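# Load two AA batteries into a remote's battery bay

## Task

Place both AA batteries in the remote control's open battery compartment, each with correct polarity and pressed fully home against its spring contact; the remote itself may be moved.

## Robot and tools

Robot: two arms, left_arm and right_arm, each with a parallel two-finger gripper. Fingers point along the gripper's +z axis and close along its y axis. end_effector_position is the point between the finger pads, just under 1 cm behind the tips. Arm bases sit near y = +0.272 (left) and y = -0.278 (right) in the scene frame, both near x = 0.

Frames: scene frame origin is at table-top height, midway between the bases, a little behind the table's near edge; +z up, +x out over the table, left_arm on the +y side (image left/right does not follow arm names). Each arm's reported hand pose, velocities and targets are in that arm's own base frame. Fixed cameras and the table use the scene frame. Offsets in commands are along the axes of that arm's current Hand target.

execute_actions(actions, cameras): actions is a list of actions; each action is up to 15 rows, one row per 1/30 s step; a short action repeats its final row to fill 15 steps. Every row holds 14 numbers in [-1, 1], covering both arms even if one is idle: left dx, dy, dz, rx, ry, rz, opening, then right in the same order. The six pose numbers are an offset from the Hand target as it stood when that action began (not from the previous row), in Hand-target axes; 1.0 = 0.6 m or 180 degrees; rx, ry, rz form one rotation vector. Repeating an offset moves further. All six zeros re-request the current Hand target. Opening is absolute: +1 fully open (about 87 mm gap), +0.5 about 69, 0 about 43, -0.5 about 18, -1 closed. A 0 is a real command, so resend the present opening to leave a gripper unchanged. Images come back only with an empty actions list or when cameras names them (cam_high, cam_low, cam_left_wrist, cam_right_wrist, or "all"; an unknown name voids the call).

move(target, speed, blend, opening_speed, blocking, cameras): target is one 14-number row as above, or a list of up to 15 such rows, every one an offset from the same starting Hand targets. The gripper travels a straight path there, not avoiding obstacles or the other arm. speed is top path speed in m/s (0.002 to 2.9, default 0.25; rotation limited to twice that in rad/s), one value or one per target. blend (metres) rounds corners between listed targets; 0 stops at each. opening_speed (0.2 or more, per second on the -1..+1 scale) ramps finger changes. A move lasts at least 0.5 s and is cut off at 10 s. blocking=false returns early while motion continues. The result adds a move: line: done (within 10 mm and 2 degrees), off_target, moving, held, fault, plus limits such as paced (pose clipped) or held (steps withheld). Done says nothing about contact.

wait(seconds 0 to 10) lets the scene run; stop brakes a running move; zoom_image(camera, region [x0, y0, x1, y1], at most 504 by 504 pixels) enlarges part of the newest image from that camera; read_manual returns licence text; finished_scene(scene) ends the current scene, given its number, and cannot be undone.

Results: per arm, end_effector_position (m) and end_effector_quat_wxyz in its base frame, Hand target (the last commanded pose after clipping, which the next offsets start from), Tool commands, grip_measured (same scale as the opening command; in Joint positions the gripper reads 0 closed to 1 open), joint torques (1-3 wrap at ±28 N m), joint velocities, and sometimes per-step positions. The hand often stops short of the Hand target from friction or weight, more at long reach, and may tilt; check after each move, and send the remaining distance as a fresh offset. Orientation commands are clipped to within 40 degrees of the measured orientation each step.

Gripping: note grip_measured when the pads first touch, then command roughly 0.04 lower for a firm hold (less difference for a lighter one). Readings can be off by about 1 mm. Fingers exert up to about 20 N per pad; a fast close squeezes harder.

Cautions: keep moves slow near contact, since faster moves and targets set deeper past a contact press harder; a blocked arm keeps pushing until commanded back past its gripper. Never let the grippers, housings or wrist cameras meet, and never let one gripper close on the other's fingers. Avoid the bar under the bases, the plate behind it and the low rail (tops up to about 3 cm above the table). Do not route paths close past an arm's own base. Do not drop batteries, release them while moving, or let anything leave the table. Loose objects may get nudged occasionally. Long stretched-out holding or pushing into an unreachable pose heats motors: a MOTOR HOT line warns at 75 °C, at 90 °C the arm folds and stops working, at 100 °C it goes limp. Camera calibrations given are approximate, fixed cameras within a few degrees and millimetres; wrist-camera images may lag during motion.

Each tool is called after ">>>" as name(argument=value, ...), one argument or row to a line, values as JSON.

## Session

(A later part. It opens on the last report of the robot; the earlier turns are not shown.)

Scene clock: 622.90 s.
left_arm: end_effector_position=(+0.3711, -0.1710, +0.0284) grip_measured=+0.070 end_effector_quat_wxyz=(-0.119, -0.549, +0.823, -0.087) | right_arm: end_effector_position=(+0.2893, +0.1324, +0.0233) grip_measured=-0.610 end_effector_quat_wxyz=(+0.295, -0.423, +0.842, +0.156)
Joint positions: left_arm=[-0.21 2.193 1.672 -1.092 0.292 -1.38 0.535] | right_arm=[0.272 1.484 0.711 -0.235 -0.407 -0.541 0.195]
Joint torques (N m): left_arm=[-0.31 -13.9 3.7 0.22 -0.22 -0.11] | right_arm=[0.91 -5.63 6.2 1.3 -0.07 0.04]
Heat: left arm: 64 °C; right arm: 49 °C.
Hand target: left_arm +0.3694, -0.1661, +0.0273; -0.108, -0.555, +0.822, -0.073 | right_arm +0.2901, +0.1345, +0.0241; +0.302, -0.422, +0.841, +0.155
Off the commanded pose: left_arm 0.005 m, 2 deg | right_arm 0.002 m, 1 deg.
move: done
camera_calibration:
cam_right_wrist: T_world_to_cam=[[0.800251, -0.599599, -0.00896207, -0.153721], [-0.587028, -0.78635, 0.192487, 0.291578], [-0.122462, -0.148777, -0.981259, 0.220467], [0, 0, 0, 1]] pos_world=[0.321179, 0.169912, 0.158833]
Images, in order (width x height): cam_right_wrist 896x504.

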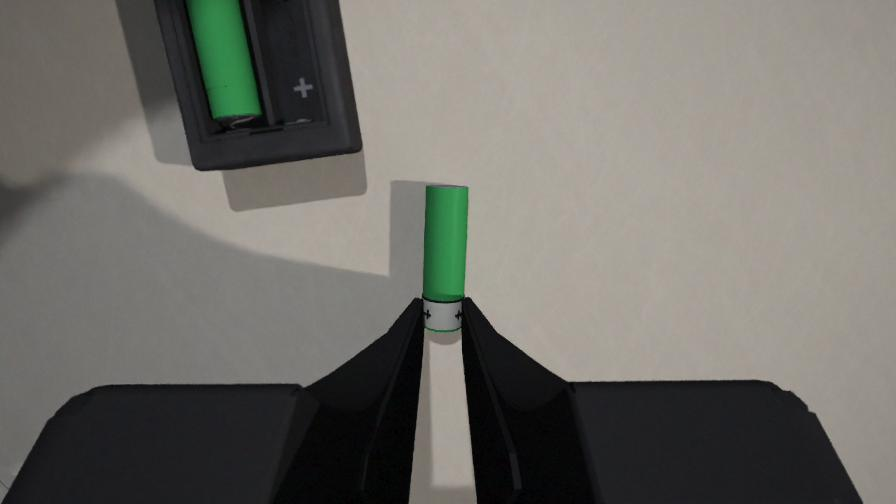

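>>> move(
  target=[
    [0,0,0,0,0,0,0.0,-0.0479,0,-0.0577,0,0.03,0,-0.78],
    [0,0,0,0,0,0,0.0,-0.1408,0.0658,0.0052,-0.0184,0.1237,-0.0376,-0.78],
  ],
  speed=[0.1,0.15],
  blend=[0.02,0],
  cameras=["cam_right_wrist","cam_left_wrist"],
)

>>> zoom_image(
  camera="cam_left_wrist",
  region=[390, 360, 530, 450],
)

>>> zoom_image(
  camera="cam_right_wrist",
  region=[340, 100, 560, 380],
)

Scene clock: 641.70 s.
left_arm: end_effector_position=(+0.3711, -0.1710, +0.0284) grip_measured=+0.070 end_effector_quat_wxyz=(-0.119, -0.549, +0.823, -0.087) | right_arm: end_effector_position=(+0.2934, +0.2080, +0.0716) grip_measured=-0.610 end_effector_quat_wxyz=(+0.124, -0.505, +0.851, +0.079)
Joint positions: left_arm=[-0.21 2.193 1.672 -1.092 0.292 -1.38 0.535] | right_arm=[0.598 1.813 1.387 -0.884 -0.141 -0.454 0.195]
Joint torques (N m): left_arm=[-0.27 -13.89 3.7 0.2 -0.21 -0.1] | right_arm=[0.53 -7.15 9.91 0.69 0.1 0.04]
Heat: left arm: 64 °C; right arm: 49 °C.
Hand target: left_arm +0.3694, -0.1661, +0.0273; -0.108, -0.555, +0.822, -0.073 | right_arm +0.2986, +0.2117, +0.0758; +0.130, -0.501, +0.852, +0.077
Off the commanded pose: left_arm 0.005 m, 2 deg | right_arm 0.008 m, 1 deg.
move: done
camera_calibration:
cam_left_wrist: T_world_to_cam=[[0.914508, -0.404568, 0.000642753, -0.405395], [-0.159941, -0.360079, 0.919109, -0.0063866], [-0.37161, -0.840636, -0.394002, 0.149492], [0, 0, 0, 1]] pos_world=[0.425268, -0.040641, 0.0650306]
cam_right_wrist: T_world_to_cam=[[0.875371, -0.483446, -0.00226113, -0.157886], [-0.403402, -0.732997, 0.547706, 0.253753], [-0.266444, -0.478534, -0.836668, 0.380121], [0, 0, 0, 1]] pos_world=[0.341854, 0.291572, 0.178696]
Images, in order (width x height): cam_left_wrist 896x504, cam_right_wrist 896x504.

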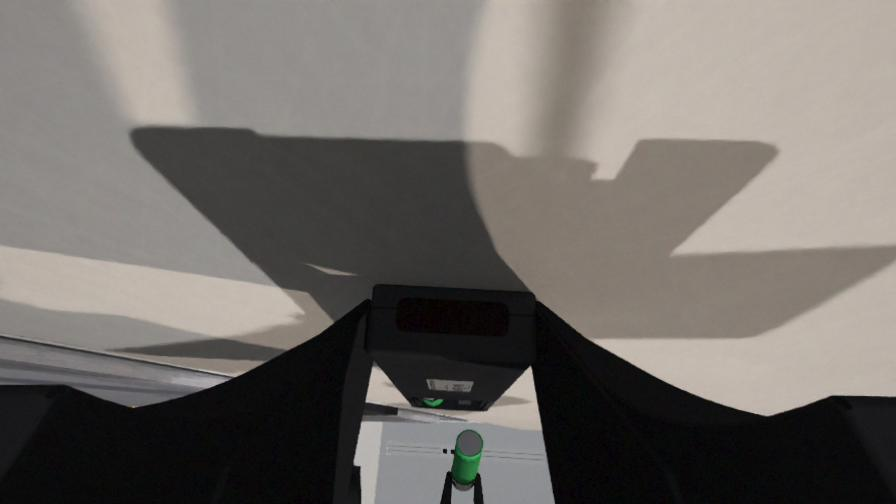

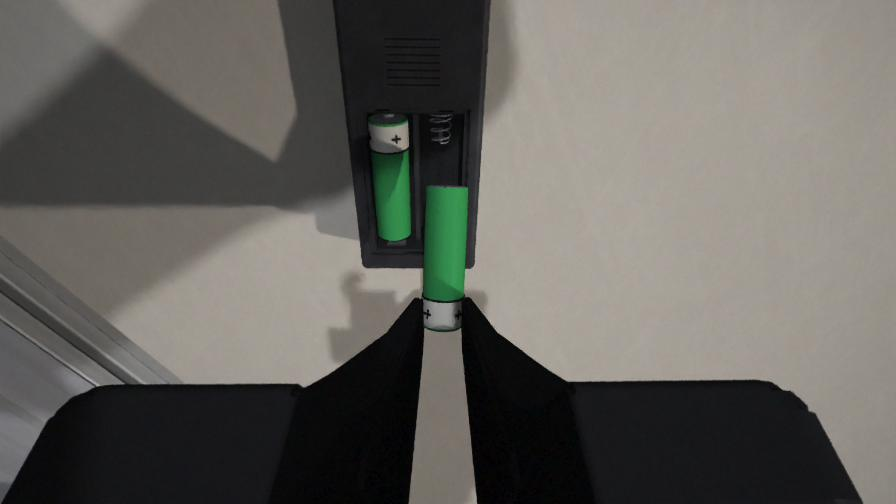

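Scaled by 3.600.

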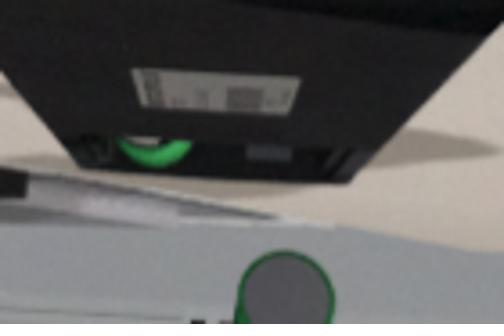

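Scaled by 1.800.

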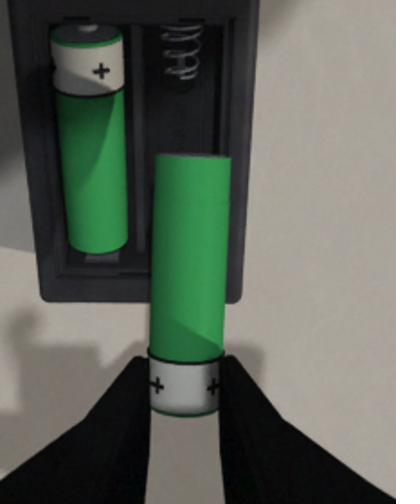

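>>> move(
  target=[0,0,0,0,0,0,0.0,0.0108,0.0038,0.0487,-0.0025,0,-0.008,-0.78],
  speed=0.1,
  cameras=["cam_right_wrist","cam_left_wrist"],
)

>>> zoom_image(
  camera="cam_left_wrist",
  region=[390, 360, 530, 450],
)

>>> zoom_image(
  camera="cam_right_wrist",
  region=[340, 100, 560, 380],
)

Scene clock: 661.07 s.
left_arm: end_effector_position=(+0.3711, -0.1710, +0.0284) grip_measured=+0.070 end_effector_quat_wxyz=(-0.119, -0.549, +0.823, -0.087) | right_arm: end_effector_position=(+0.2955, +0.2116, +0.0488) grip_measured=-0.610 end_effector_quat_wxyz=(+0.123, -0.507, +0.849, +0.079)
Joint positions: left_arm=[-0.21 2.193 1.672 -1.092 0.292 -1.38 0.535] | right_arm=[0.603 1.848 1.339 -0.803 -0.141 -0.454 0.195]
Joint torques (N m): left_arm=[-0.35 -13.94 3.64 0.2 -0.22 -0.1] | right_arm=[0.81 -7.72 6.71 0.94 0.04 -0.12]
Heat: left arm: 65 °C; right arm: 49 °C.
Hand target: left_arm +0.3694, -0.1661, +0.0273; -0.108, -0.555, +0.822, -0.073 | right_arm +0.2978, +0.2151, +0.0460; +0.129, -0.512, +0.846, +0.078
Off the commanded pose: left_arm 0.005 m, 2 deg | right_arm 0.005 m, 1 deg.
move: done
camera_calibration:
cam_left_wrist: T_world_to_cam=[[0.914508, -0.404568, 0.000642753, -0.405395], [-0.159941, -0.360079, 0.919109, -0.0063866], [-0.37161, -0.840636, -0.394002, 0.149492], [0, 0, 0, 1]] pos_world=[0.425268, -0.040641, 0.0650306]
cam_right_wrist: T_world_to_cam=[[0.877759, -0.479092, -0.00310281, -0.159696], [-0.398893, -0.734382, 0.549151, 0.26861], [-0.265372, -0.480785, -0.835717, 0.363401], [0, 0, 0, 1]] pos_world=[0.343758, 0.295471, 0.155697]
Images, in order (width x height): cam_left_wrist 896x504, cam_right_wrist 896x504.

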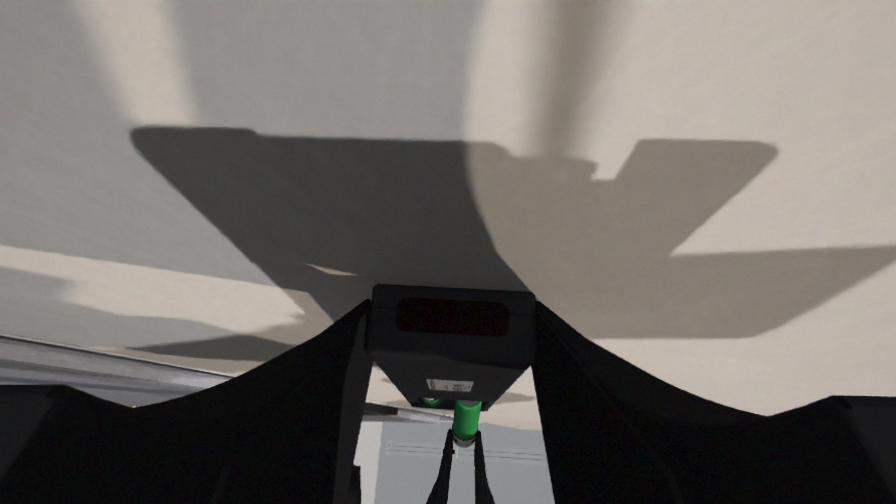

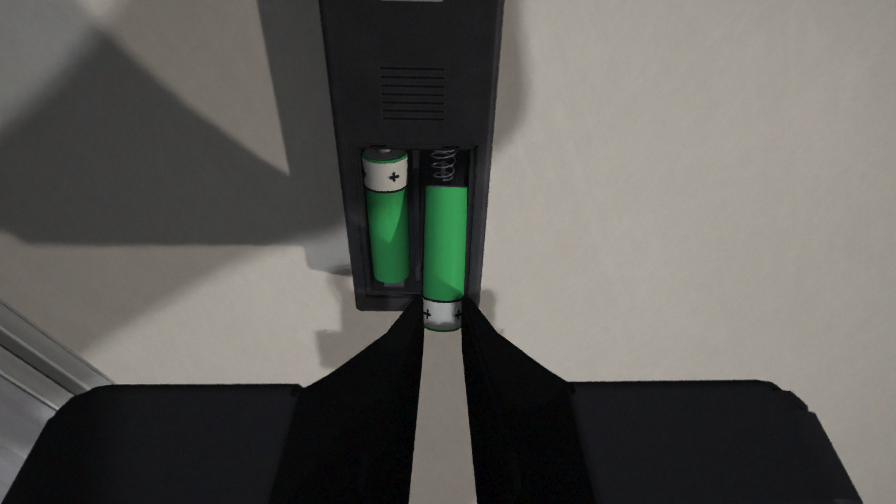

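Scaled by 3.600.

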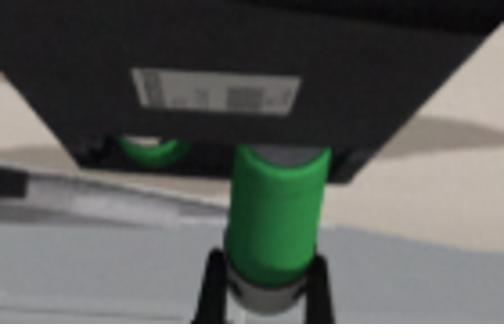

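Scaled by 1.800.

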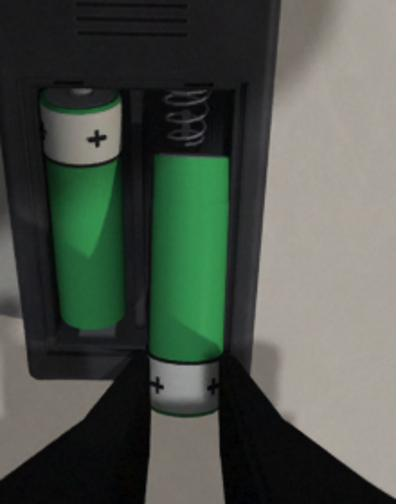

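>>> move(
  target=[
    [0,0,0,0,0,0,0.0,-0.0025,0.001,0.0198,0,0,0,-0.78],
    [0,0,0,0,0,0,0.0,-0.0025,0.001,0.0198,0,0,0,-0.45],
    [0,0,0,0,0,0,0.0,-0.012,0.001,-0.0167,0,0,0,-0.45],
  ],
  speed=0.08,
  opening_speed=0.6,
  cameras=["cam_right_wrist","cam_left_wrist"],
)

>>> zoom_image(
  camera="cam_left_wrist",
  region=[390, 360, 530, 450],
)

>>> zoom_image(
  camera="cam_right_wrist",
  region=[340, 100, 560, 380],
)

Scene clock: 673.63 s.
left_arm: end_effector_position=(+0.3711, -0.1710, +0.0284) grip_measured=+0.070 end_effector_quat_wxyz=(-0.119, -0.549, +0.823, -0.087) | right_arm: end_effector_position=(+0.2939, +0.2129, +0.0451) grip_measured=-0.450 end_effector_quat_wxyz=(+0.111, -0.510, +0.849, +0.077)
Joint positions: left_arm=[-0.21 2.193 1.672 -1.092 0.292 -1.38 0.535] | right_arm=[0.611 1.871 1.356 -0.821 -0.137 -0.454 0.275]
Joint torques (N m): left_arm=[-0.34 -13.94 3.66 0.22 -0.22 -0.1] | right_arm=[0.69 -9.81 9.47 0.66 0.02 -0.06]
Heat: left arm: 65 °C; right arm: 50 °C.
Hand target: left_arm +0.3694, -0.1661, +0.0273; -0.108, -0.555, +0.822, -0.073 | right_arm +0.2991, +0.2188, +0.0577; +0.129, -0.512, +0.846, +0.078
Off the commanded pose: left_arm 0.005 m, 2 deg | right_arm 0.015 m, 2 deg.
move: off_target (right_arm)
camera_calibration:
cam_left_wrist: T_world_to_cam=[[0.914508, -0.404568, 0.000642753, -0.405395], [-0.159941, -0.360079, 0.919109, -0.0063866], [-0.37161, -0.840636, -0.394002, 0.149492], [0, 0, 0, 1]] pos_world=[0.425268, -0.040641, 0.0650306]
cam_right_wrist: T_world_to_cam=[[0.880625, -0.473702, -0.0102943, -0.159334], [-0.384797, -0.727689, 0.567803, 0.264556], [-0.27646, -0.49606, -0.8231, 0.366505], [0, 0, 0, 1]] pos_world=[0.343438, 0.298846, 0.149815]
Images, in order (width x height): cam_left_wrist 896x504, cam_right_wrist 896x504.

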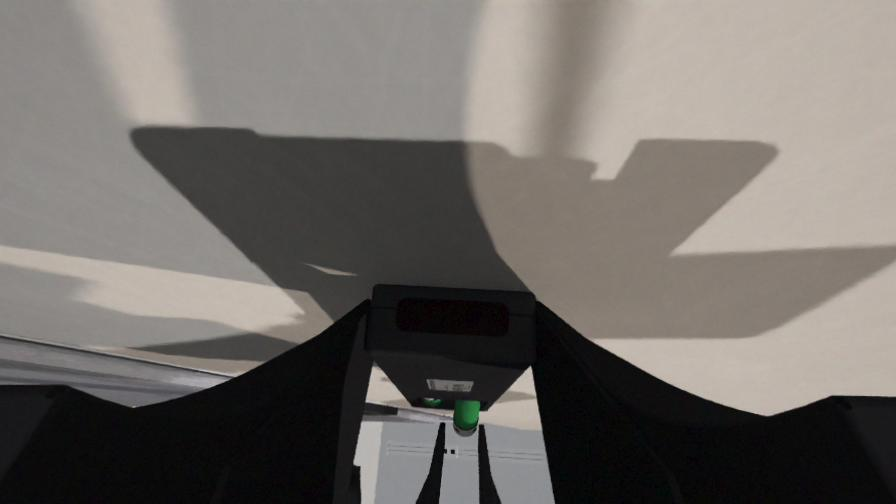

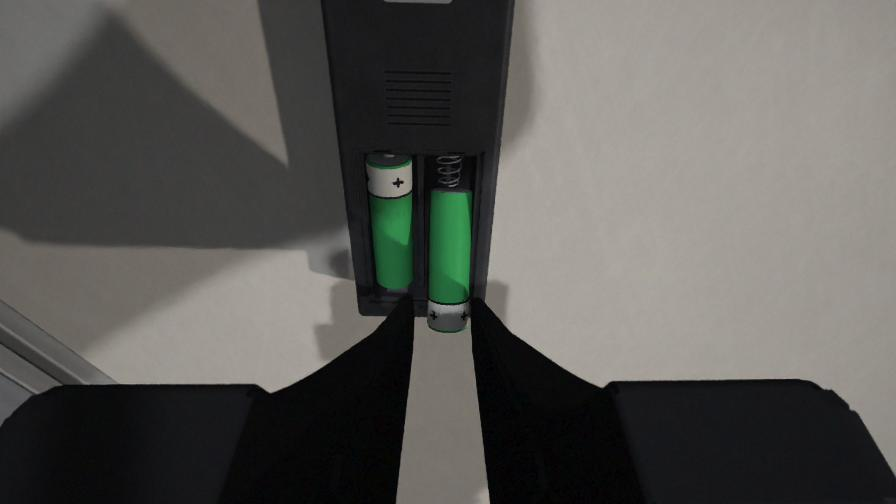

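Scaled by 3.600.

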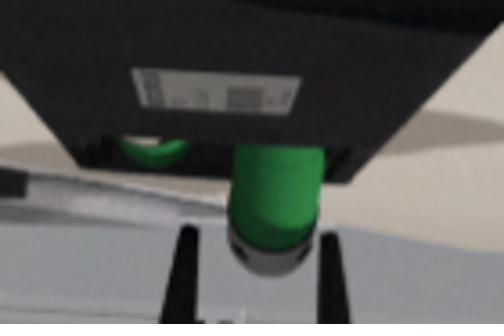

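Scaled by 1.800.

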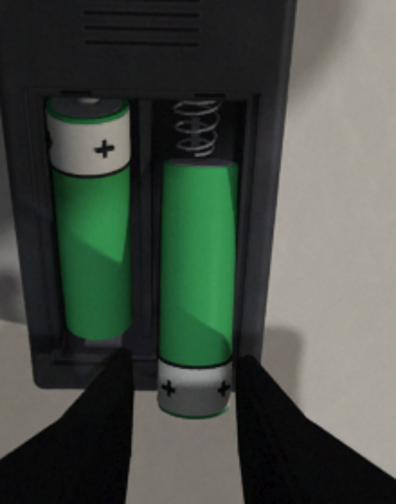

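>>> move(
  target=[
    [0,0,0,0,0,0,0.0,0.004,-0.006,0.001,0,0,0,-0.45],
    [0,0,0,0,0,0,0.0,0.004,-0.006,0.001,0,0,0,-0.76],
  ],
  speed=0.06,
  opening_speed=0.5,
  cameras=["cam_right_wrist"],
)

>>> zoom_image(
  camera="cam_right_wrist",
  region=[340, 100, 560, 380],
)

Scene clock: 687.13 s.
left_arm: end_effector_position=(+0.3711, -0.1710, +0.0284) grip_measured=+0.070 end_effector_quat_wxyz=(-0.119, -0.549, +0.823, -0.087) | right_arm: end_effector_position=(+0.2938, +0.2128, +0.0451) grip_measured=-0.622 end_effector_quat_wxyz=(+0.111, -0.510, +0.849, +0.077)
Joint positions: left_arm=[-0.21 2.193 1.672 -1.092 0.292 -1.38 0.535] | right_arm=[0.611 1.871 1.356 -0.821 -0.137 -0.455 0.189]
Joint torques (N m): left_arm=[-0.34 -13.93 3.69 0.2 -0.21 -0.1] | right_arm=[-0.36 -9.73 9.11 0.69 -0.02 -0.17]
Heat: left arm: 65 °C; right arm: 53 °C.
Hand target: left_arm +0.3694, -0.1661, +0.0273; -0.108, -0.555, +0.822, -0.073 | right_arm +0.3013, +0.2152, +0.0564; +0.129, -0.512, +0.846, +0.078
Off the commanded pose: left_arm 0.005 m, 2 deg | right_arm 0.014 m, 2 deg.
move: off_target (right_arm); target 2's new opening was sent with right_arm's hand 0.014 m and 2 deg from that target
camera_calibration:
cam_right_wrist: T_world_to_cam=[[0.880811, -0.473351, -0.010557, -0.159424], [-0.384213, -0.727618, 0.56829, 0.264206], [-0.276682, -0.496499, -0.822761, 0.366502], [0, 0, 0, 1]] pos_world=[0.343338, 0.298746, 0.149715]
Images, in order (width x height): cam_right_wrist 896x504.

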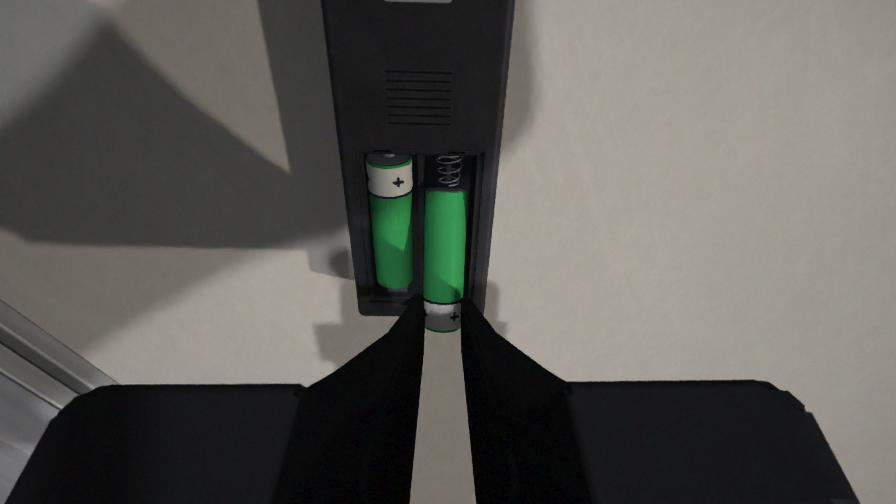

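Scaled by 1.800.

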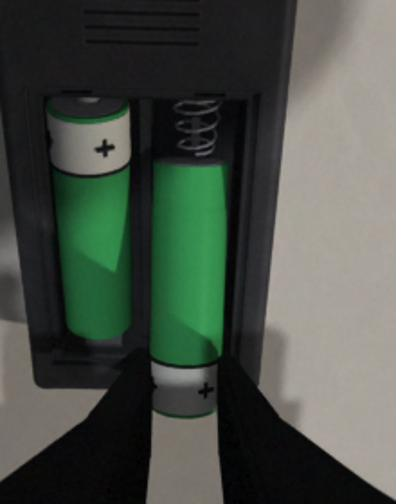

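>>> move(
  target=[0.0224,-0.0063,0.006,0,0,0,0.0,-0.0855,0.0033,0.0745,0.0017,-0.085,0.0053,-0.85],
  speed=0.08,
  cameras=["cam_right_wrist","cam_left_wrist"],
)

>>> zoom_image(
  camera="cam_left_wrist",
  region=[390, 360, 530, 450],
)

>>> zoom_image(
  camera="cam_right_wrist",
  region=[340, 140, 560, 420],
)

Scene clock: 700.20 s.
left_arm: end_effector_position=(+0.3731, -0.1677, +0.0278) grip_measured=+0.070 end_effector_quat_wxyz=(-0.107, -0.554, +0.822, -0.079) | right_arm: end_effector_position=(+0.3032, +0.2244, +0.0338) grip_measured=-0.622 end_effector_quat_wxyz=(+0.159, -0.491, +0.852, +0.091)
Joint positions: left_arm=[-0.212 2.188 1.672 -1.089 0.265 -1.394 0.535] | right_arm=[0.611 1.851 1.268 -0.651 -0.151 -0.41 0.189]
Joint torques (N m): left_arm=[-3.33 -13.2 4.03 0.29 0.1 -0.32] | right_arm=[1.89 -6.42 5.91 2.67 -0.99 0.12]
Heat: left arm: 65 °C; right arm: 54 °C.
Hand target: left_arm +0.3677, -0.1805, +0.0274; -0.108, -0.555, +0.822, -0.073 | right_arm +0.3284, +0.2714, +0.0291; +0.241, -0.490, +0.825, +0.145
Off the commanded pose: left_arm 0.014 m, 1 deg | right_arm 0.054 m, 12 deg.
move: off_target (left_arm, right_arm)
camera_calibration:
cam_left_wrist: T_world_to_cam=[[0.918931, -0.394416, -0.00162261, -0.405844], [-0.164157, -0.386195, 0.907693, -0.00682897], [-0.358635, -0.83384, -0.419633, 0.149863], [0, 0, 0, 1]] pos_world=[0.425567, -0.037747, 0.0684274]
cam_right_wrist: T_world_to_cam=[[0.861792, -0.507203, 0.00773429, -0.149573], [-0.446634, -0.751473, 0.485599, 0.309701], [-0.240485, -0.42194, -0.874147, 0.339609], [0, 0, 0, 1]] pos_world=[0.348895, 0.300162, 0.147635]
Images, in order (width x height): cam_left_wrist 896x504, cam_right_wrist 896x504.

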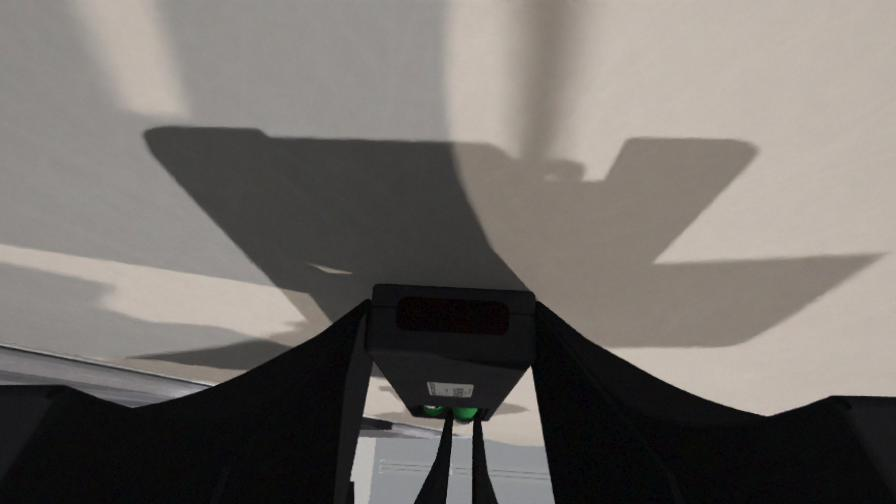

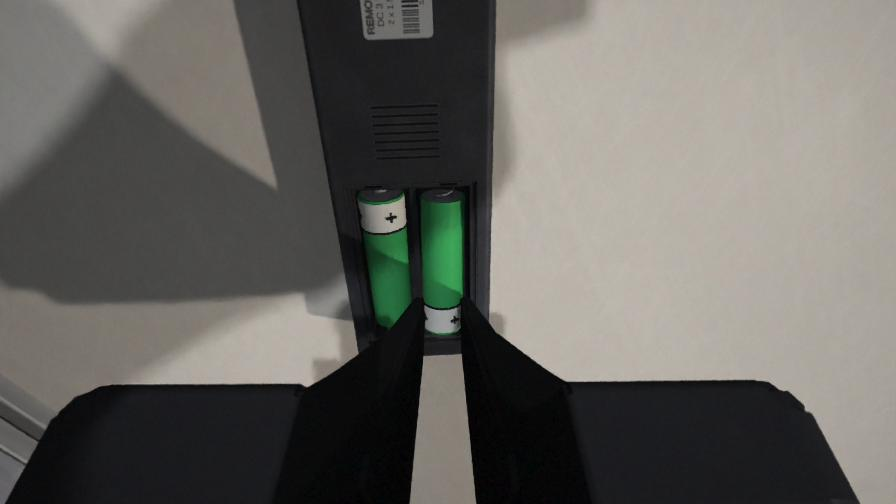

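Scaled by 3.600.

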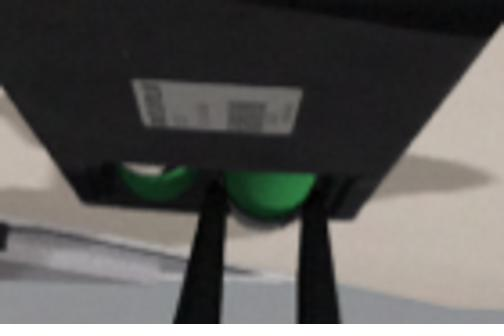

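Scaled by 1.800.

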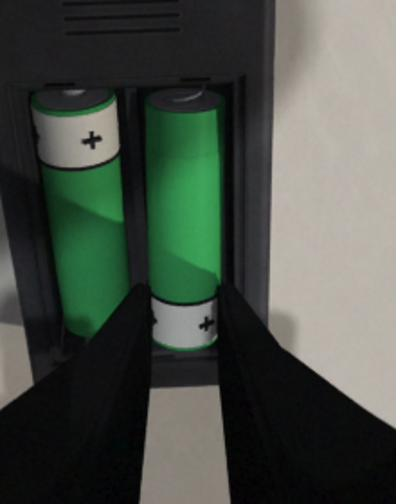

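>>> move(
  target=[0,0,0,0,0,0,0.0,0.0051,0,0.0325,0,0.01,0,-0.82],
  speed=0.07,
  cameras=["cam_right_wrist","cam_left_wrist"],
)

>>> zoom_image(
  camera="cam_left_wrist",
  region=[390, 360, 530, 450],
)

>>> zoom_image(
  camera="cam_right_wrist",
  region=[340, 140, 560, 420],
)

Scene clock: 707.33 s.
left_arm: end_effector_position=(+0.3731, -0.1677, +0.0278) grip_measured=+0.070 end_effector_quat_wxyz=(-0.107, -0.554, +0.822, -0.079) | right_arm: end_effector_position=(+0.3032, +0.2244, +0.0329) grip_measured=-0.622 end_effector_quat_wxyz=(+0.158, -0.487, +0.855, +0.088)
Joint positions: left_arm=[-0.212 2.188 1.672 -1.089 0.264 -1.394 0.535] | right_arm=[0.613 1.853 1.268 -0.649 -0.143 -0.397 0.189]
Joint torques (N m): left_arm=[-3.36 -13.14 4.03 0.27 0.07 -0.32] | right_arm=[3.14 -1.98 7.1 2.84 -0.89 0.1]
Heat: left arm: 65 °C; right arm: 53 °C.
Hand target: left_arm +0.3677, -0.1805, +0.0273; -0.108, -0.555, +0.822, -0.073 | right_arm +0.3322, +0.2784, +0.0110; +0.228, -0.492, +0.829, +0.137
Off the commanded pose: left_arm 0.014 m, 1 deg | right_arm 0.065 m, 10 deg.
move: off_target (left_arm, right_arm)
camera_calibration:
cam_left_wrist: T_world_to_cam=[[0.918913, -0.394456, -0.00171405, -0.405832], [-0.164223, -0.386512, 0.907546, -0.00680291], [-0.35865, -0.833675, -0.419949, 0.149897], [0, 0, 0, 1]] pos_world=[0.425567, -0.0377471, 0.0684273]
cam_right_wrist: T_world_to_cam=[[0.855926, -0.516996, 0.0103244, -0.14567], [-0.455298, -0.744015, 0.489025, 0.311034], [-0.245143, -0.42327, -0.872208, 0.340561], [0, 0, 0, 1]] pos_world=[0.349782, 0.300253, 0.146441]
Images, in order (width x height): cam_left_wrist 896x504, cam_right_wrist 896x504.

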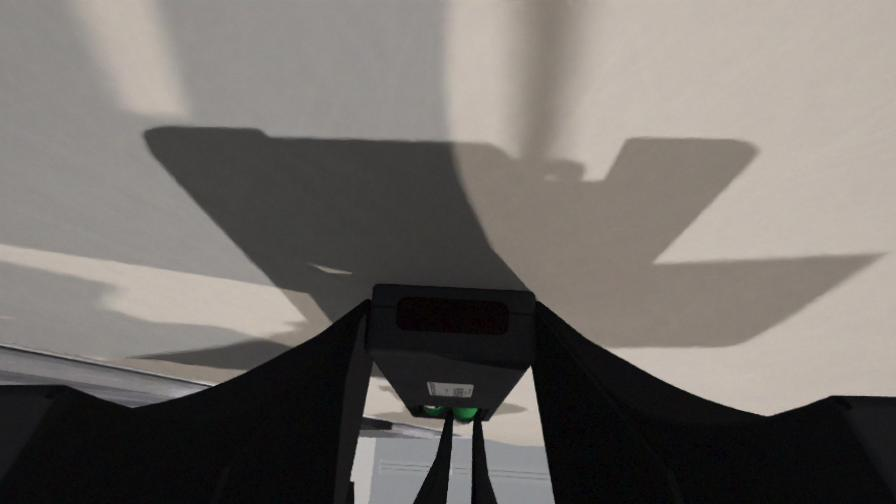

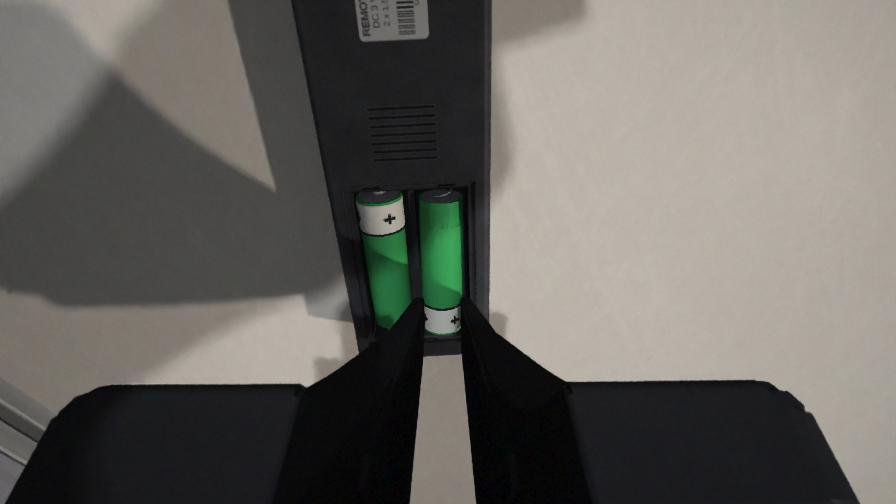

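Scaled by 3.600.

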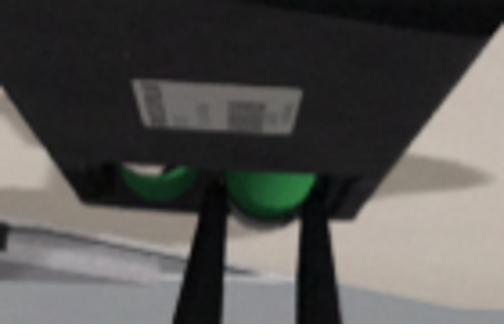

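Scaled by 1.800.

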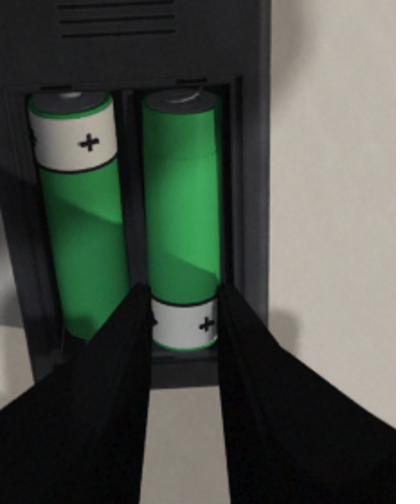

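>>> move(
  target=[0,0,0,0,0,0,0.0,0.0707,-0.001,-0.056,0,0.04,0,-0.8],
  speed=0.06,
  cameras=["cam_right_wrist","cam_left_wrist"],
)

>>> zoom_image(
  camera="cam_left_wrist",
  region=[390, 360, 530, 450],
)

>>> zoom_image(
  camera="cam_right_wrist",
  region=[340, 140, 560, 420],
)

Scene clock: 717.00 s.
left_arm: end_effector_position=(+0.3731, -0.1677, +0.0278) grip_measured=+0.070 end_effector_quat_wxyz=(-0.107, -0.554, +0.822, -0.079) | right_arm: end_effector_position=(+0.3023, +0.2225, +0.0331) grip_measured=-0.622 end_effector_quat_wxyz=(+0.163, -0.490, +0.851, +0.091)
Joint positions: left_arm=[-0.212 2.188 1.672 -1.089 0.264 -1.394 0.535] | right_arm=[0.608 1.837 1.245 -0.633 -0.151 -0.41 0.189]
Joint torques (N m): left_arm=[-3.36 -13.18 4.07 0.28 0.09 -0.32] | right_arm=[0.16 -5.74 4.21 1.64 -0.37 -0.28]
Heat: left arm: 64 °C; right arm: 51 °C.
Hand target: left_arm +0.3677, -0.1805, +0.0273; -0.108, -0.555, +0.822, -0.073 | right_arm +0.3071, +0.2311, +0.0182; +0.176, -0.500, +0.842, +0.106
Off the commanded pose: left_arm 0.014 m, 1 deg | right_arm 0.018 m, 3 deg.
move: off_target (left_arm, right_arm)
camera_calibration:
cam_left_wrist: T_world_to_cam=[[0.918913, -0.394456, -0.00171405, -0.405832], [-0.164223, -0.386512, 0.907546, -0.00680291], [-0.35865, -0.833675, -0.419949, 0.149897], [0, 0, 0, 1]] pos_world=[0.425567, -0.0377471, 0.0684273]
cam_right_wrist: T_world_to_cam=[[0.860488, -0.50933, 0.0119792, -0.14906], [-0.452206, -0.752728, 0.478446, 0.310361], [-0.23467, -0.417114, -0.878035, 0.335336], [0, 0, 0, 1]] pos_world=[0.347305, 0.29757, 0.147731]
Images, in order (width x height): cam_left_wrist 896x504, cam_right_wrist 896x504.

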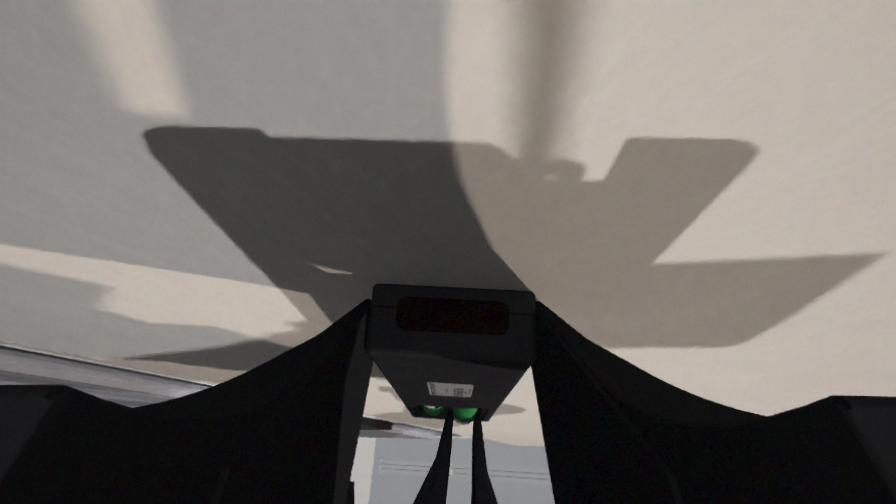

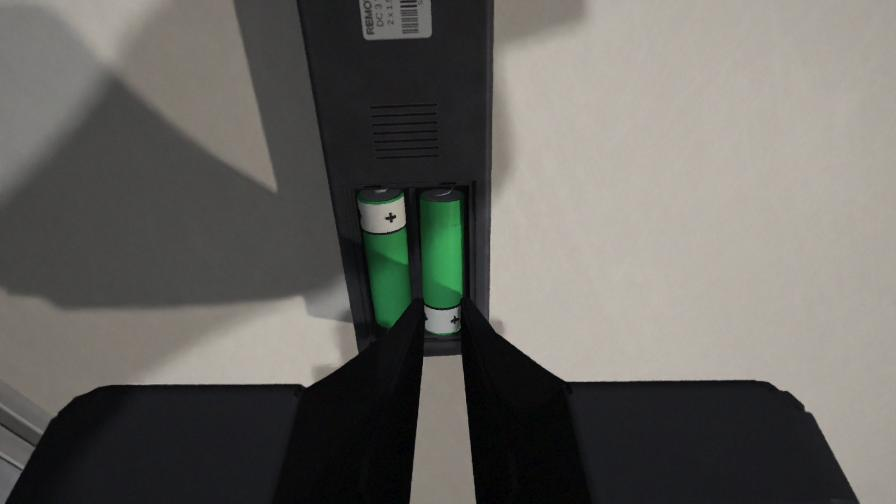

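Scaled by 3.600.

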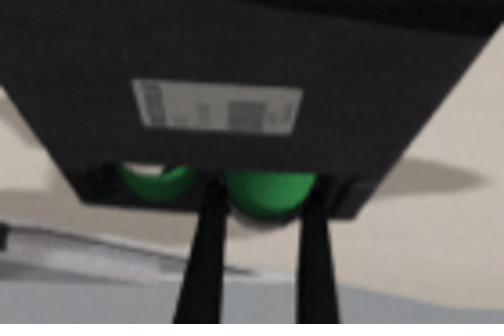

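Scaled by 1.800.

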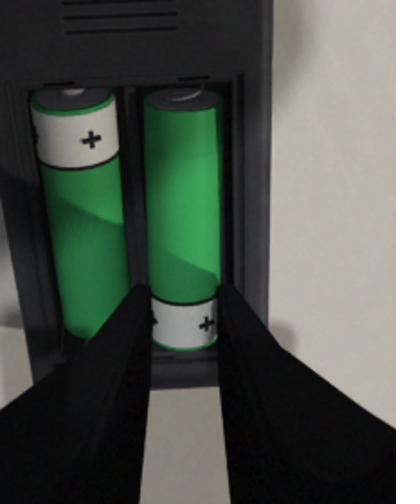

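>>> move(
  target=[
    [-0.0157,0.0044,-0.0042,0,0,0,0.0,0.0033,0,-0.016,0,0,0,-0.7],
    [-0.0157,0.0044,-0.0042,0,0,0,0.0,0.0033,0,-0.016,0,0,0,-0.45],
    [-0.0157,0.0044,-0.0042,0,0,0,0.0,-0.0417,0,-0.0687,0,0,0,-0.45],
    [-0.0157,0.0044,-0.0042,0,0,0,0.0,-0.0417,0,-0.0687,0,0,0,-0.8],
  ],
  speed=0.08,
  opening_speed=0.8,
  cameras=["cam_right_wrist","cam_left_wrist"],
)

>>> zoom_image(
  camera="cam_left_wrist",
  region=[390, 360, 530, 450],
)

>>> zoom_image(
  camera="cam_right_wrist",
  region=[340, 140, 560, 420],
)

Scene clock: 739.50 s.
left_arm: end_effector_position=(+0.3730, -0.1684, +0.0282) grip_measured=+0.070 end_effector_quat_wxyz=(-0.109, -0.554, +0.821, -0.081) | right_arm: end_effector_position=(+0.3071, +0.2308, +0.0617) grip_measured=-0.800 end_effector_quat_wxyz=(+0.170, -0.495, +0.846, +0.104)
Joint positions: left_arm=[-0.212 2.188 1.672 -1.089 0.27 -1.394 0.535] | right_arm=[0.607 1.824 1.342 -0.727 -0.177 -0.418 0.1]
Joint torques (N m): left_arm=[-1.16 -13.37 3.75 0.23 0.01 -0.07] | right_arm=[0.85 -7.53 9.57 0.84 -0.03 -0.11]
Heat: left arm: 63 °C; right arm: 50 °C.
Hand target: left_arm +0.3689, -0.1704, +0.0273; -0.108, -0.555, +0.822, -0.073 | right_arm +0.3103, +0.2365, +0.0659; +0.176, -0.499, +0.842, +0.106
Off the commanded pose: left_arm 0.005 m, 1 deg | right_arm 0.008 m, 1 deg.
move: done
camera_calibration:
cam_left_wrist: T_world_to_cam=[[0.919129, -0.393957, -0.00064035, -0.405952], [-0.163051, -0.381888, 0.909712, -0.0071878], [-0.358632, -0.836038, -0.415239, 0.148948], [0, 0, 0, 1]] pos_world=[0.425367, -0.0381465, 0.0681278]
cam_right_wrist: T_world_to_cam=[[0.868645, -0.495435, -0.000745012, -0.154198], [-0.440574, -0.773143, 0.456228, 0.307672], [-0.226607, -0.395972, -0.889863, 0.358464], [0, 0, 0, 1]] pos_world=[0.350726, 0.303421, 0.1785]
Images, in order (width x height): cam_left_wrist 896x504, cam_right_wrist 896x504.

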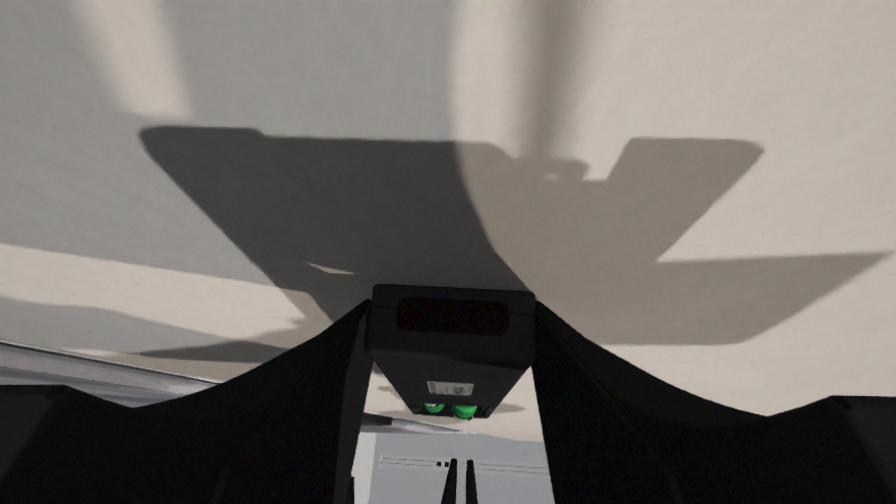

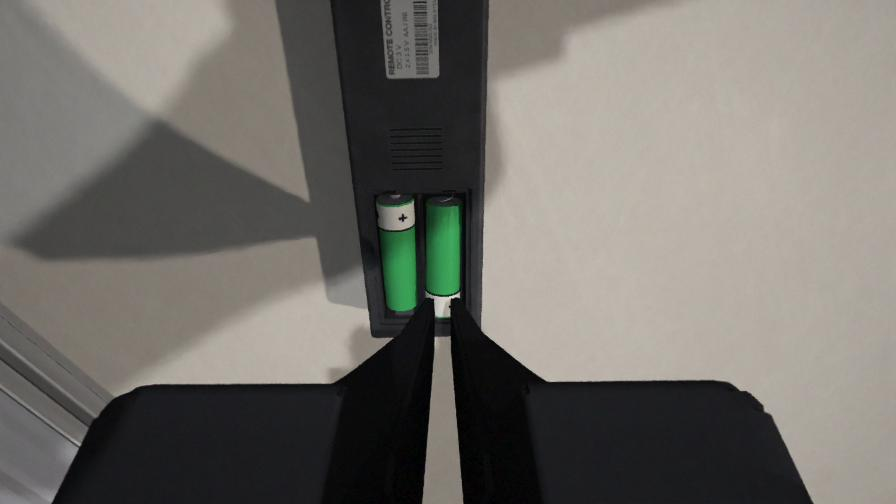

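Scaled by 3.600.

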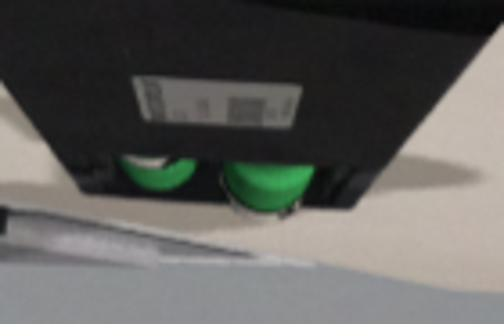

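Scaled by 1.800.

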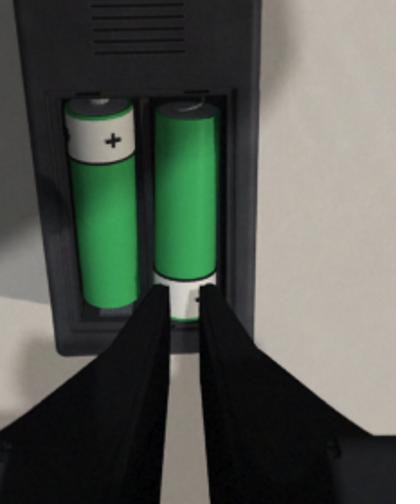

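>>> move(
  target=[0,0,0,0,0,0,0.0,0.02,0,0.0735,0,0,0,-0.8],
  speed=0.06,
  cameras=["cam_right_wrist","cam_left_wrist"],
)

>>> zoom_image(
  camera="cam_left_wrist",
  region=[390, 360, 530, 450],
)

>>> zoom_image(
  camera="cam_right_wrist",
  region=[340, 140, 560, 420],
)

Scene clock: 747.43 s.
left_arm: end_effector_position=(+0.3726, -0.1695, +0.0283) grip_measured=+0.070 end_effector_quat_wxyz=(-0.109, -0.553, +0.822, -0.081) | right_arm: end_effector_position=(+0.3112, +0.2375, +0.0372) grip_measured=-0.800 end_effector_quat_wxyz=(+0.173, -0.498, +0.843, +0.105)
Joint positions: left_arm=[-0.214 2.188 1.672 -1.089 0.271 -1.394 0.535] | right_arm=[0.615 1.871 1.3 -0.631 -0.178 -0.418 0.1]
Joint torques (N m): left_arm=[-0.92 -13.35 3.78 0.24 0.01 -0.06] | right_arm=[0.88 -5.78 4.68 1.47 -0.01 -0.04]
Heat: left arm: 63 °C; right arm: 49 °C.
Hand target: left_arm +0.3689, -0.1705, +0.0273; -0.108, -0.555, +0.822, -0.073 | right_arm +0.3133, +0.2425, +0.0207; +0.176, -0.499, +0.842, +0.106
Off the commanded pose: left_arm 0.004 m, 1 deg | right_arm 0.017 m, 0 deg.
move: off_target (right_arm)
camera_calibration:
cam_left_wrist: T_world_to_cam=[[0.918092, -0.396367, -0.000542626, -0.406032], [-0.163855, -0.380778, 0.910033, -0.00733648], [-0.360914, -0.835405, -0.414536, 0.148773], [0, 0, 0, 1]] pos_world=[0.425267, -0.0394458, 0.0681279]
cam_right_wrist: T_world_to_cam=[[0.872651, -0.48834, 0.00210003, -0.157494], [-0.436869, -0.778737, 0.450238, 0.326246], [-0.218234, -0.393818, -0.892906, 0.337163], [0, 0, 0, 1]] pos_world=[0.353545, 0.309931, 0.154497]
Images, in order (width x height): cam_left_wrist 896x504, cam_right_wrist 896x504.

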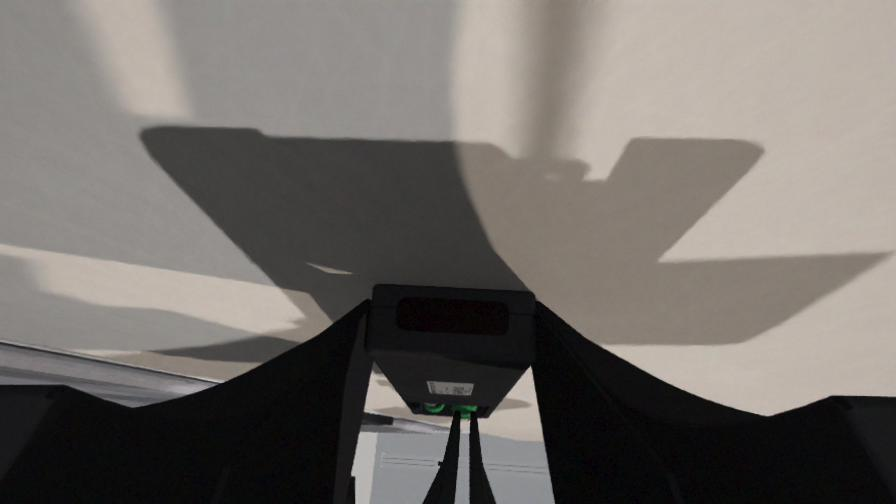

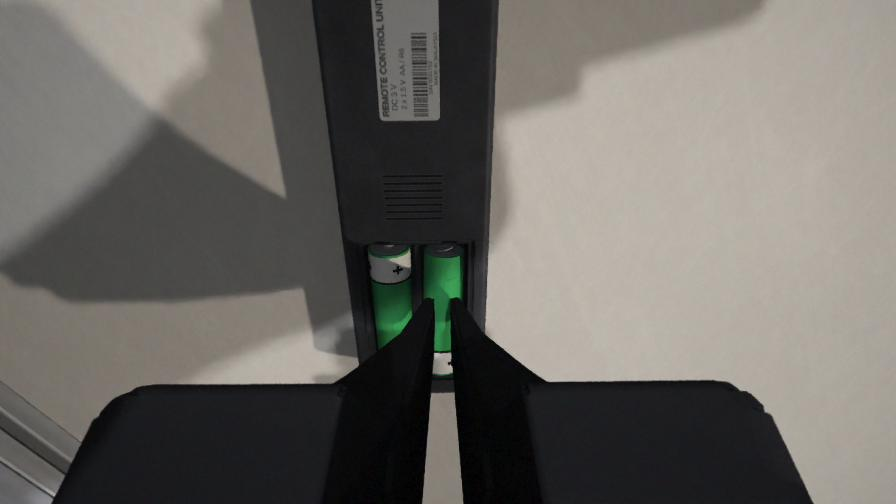

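Scaled by 3.600.

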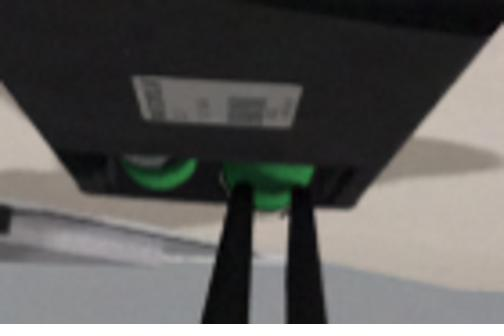

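Scaled by 1.800.

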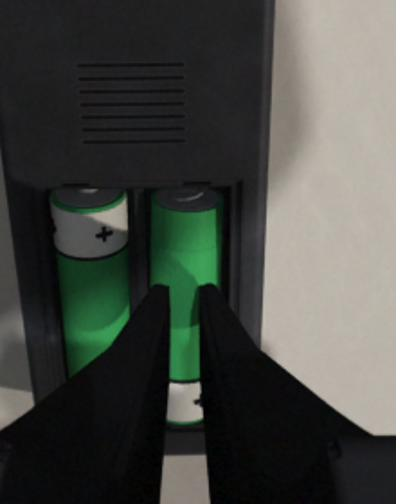

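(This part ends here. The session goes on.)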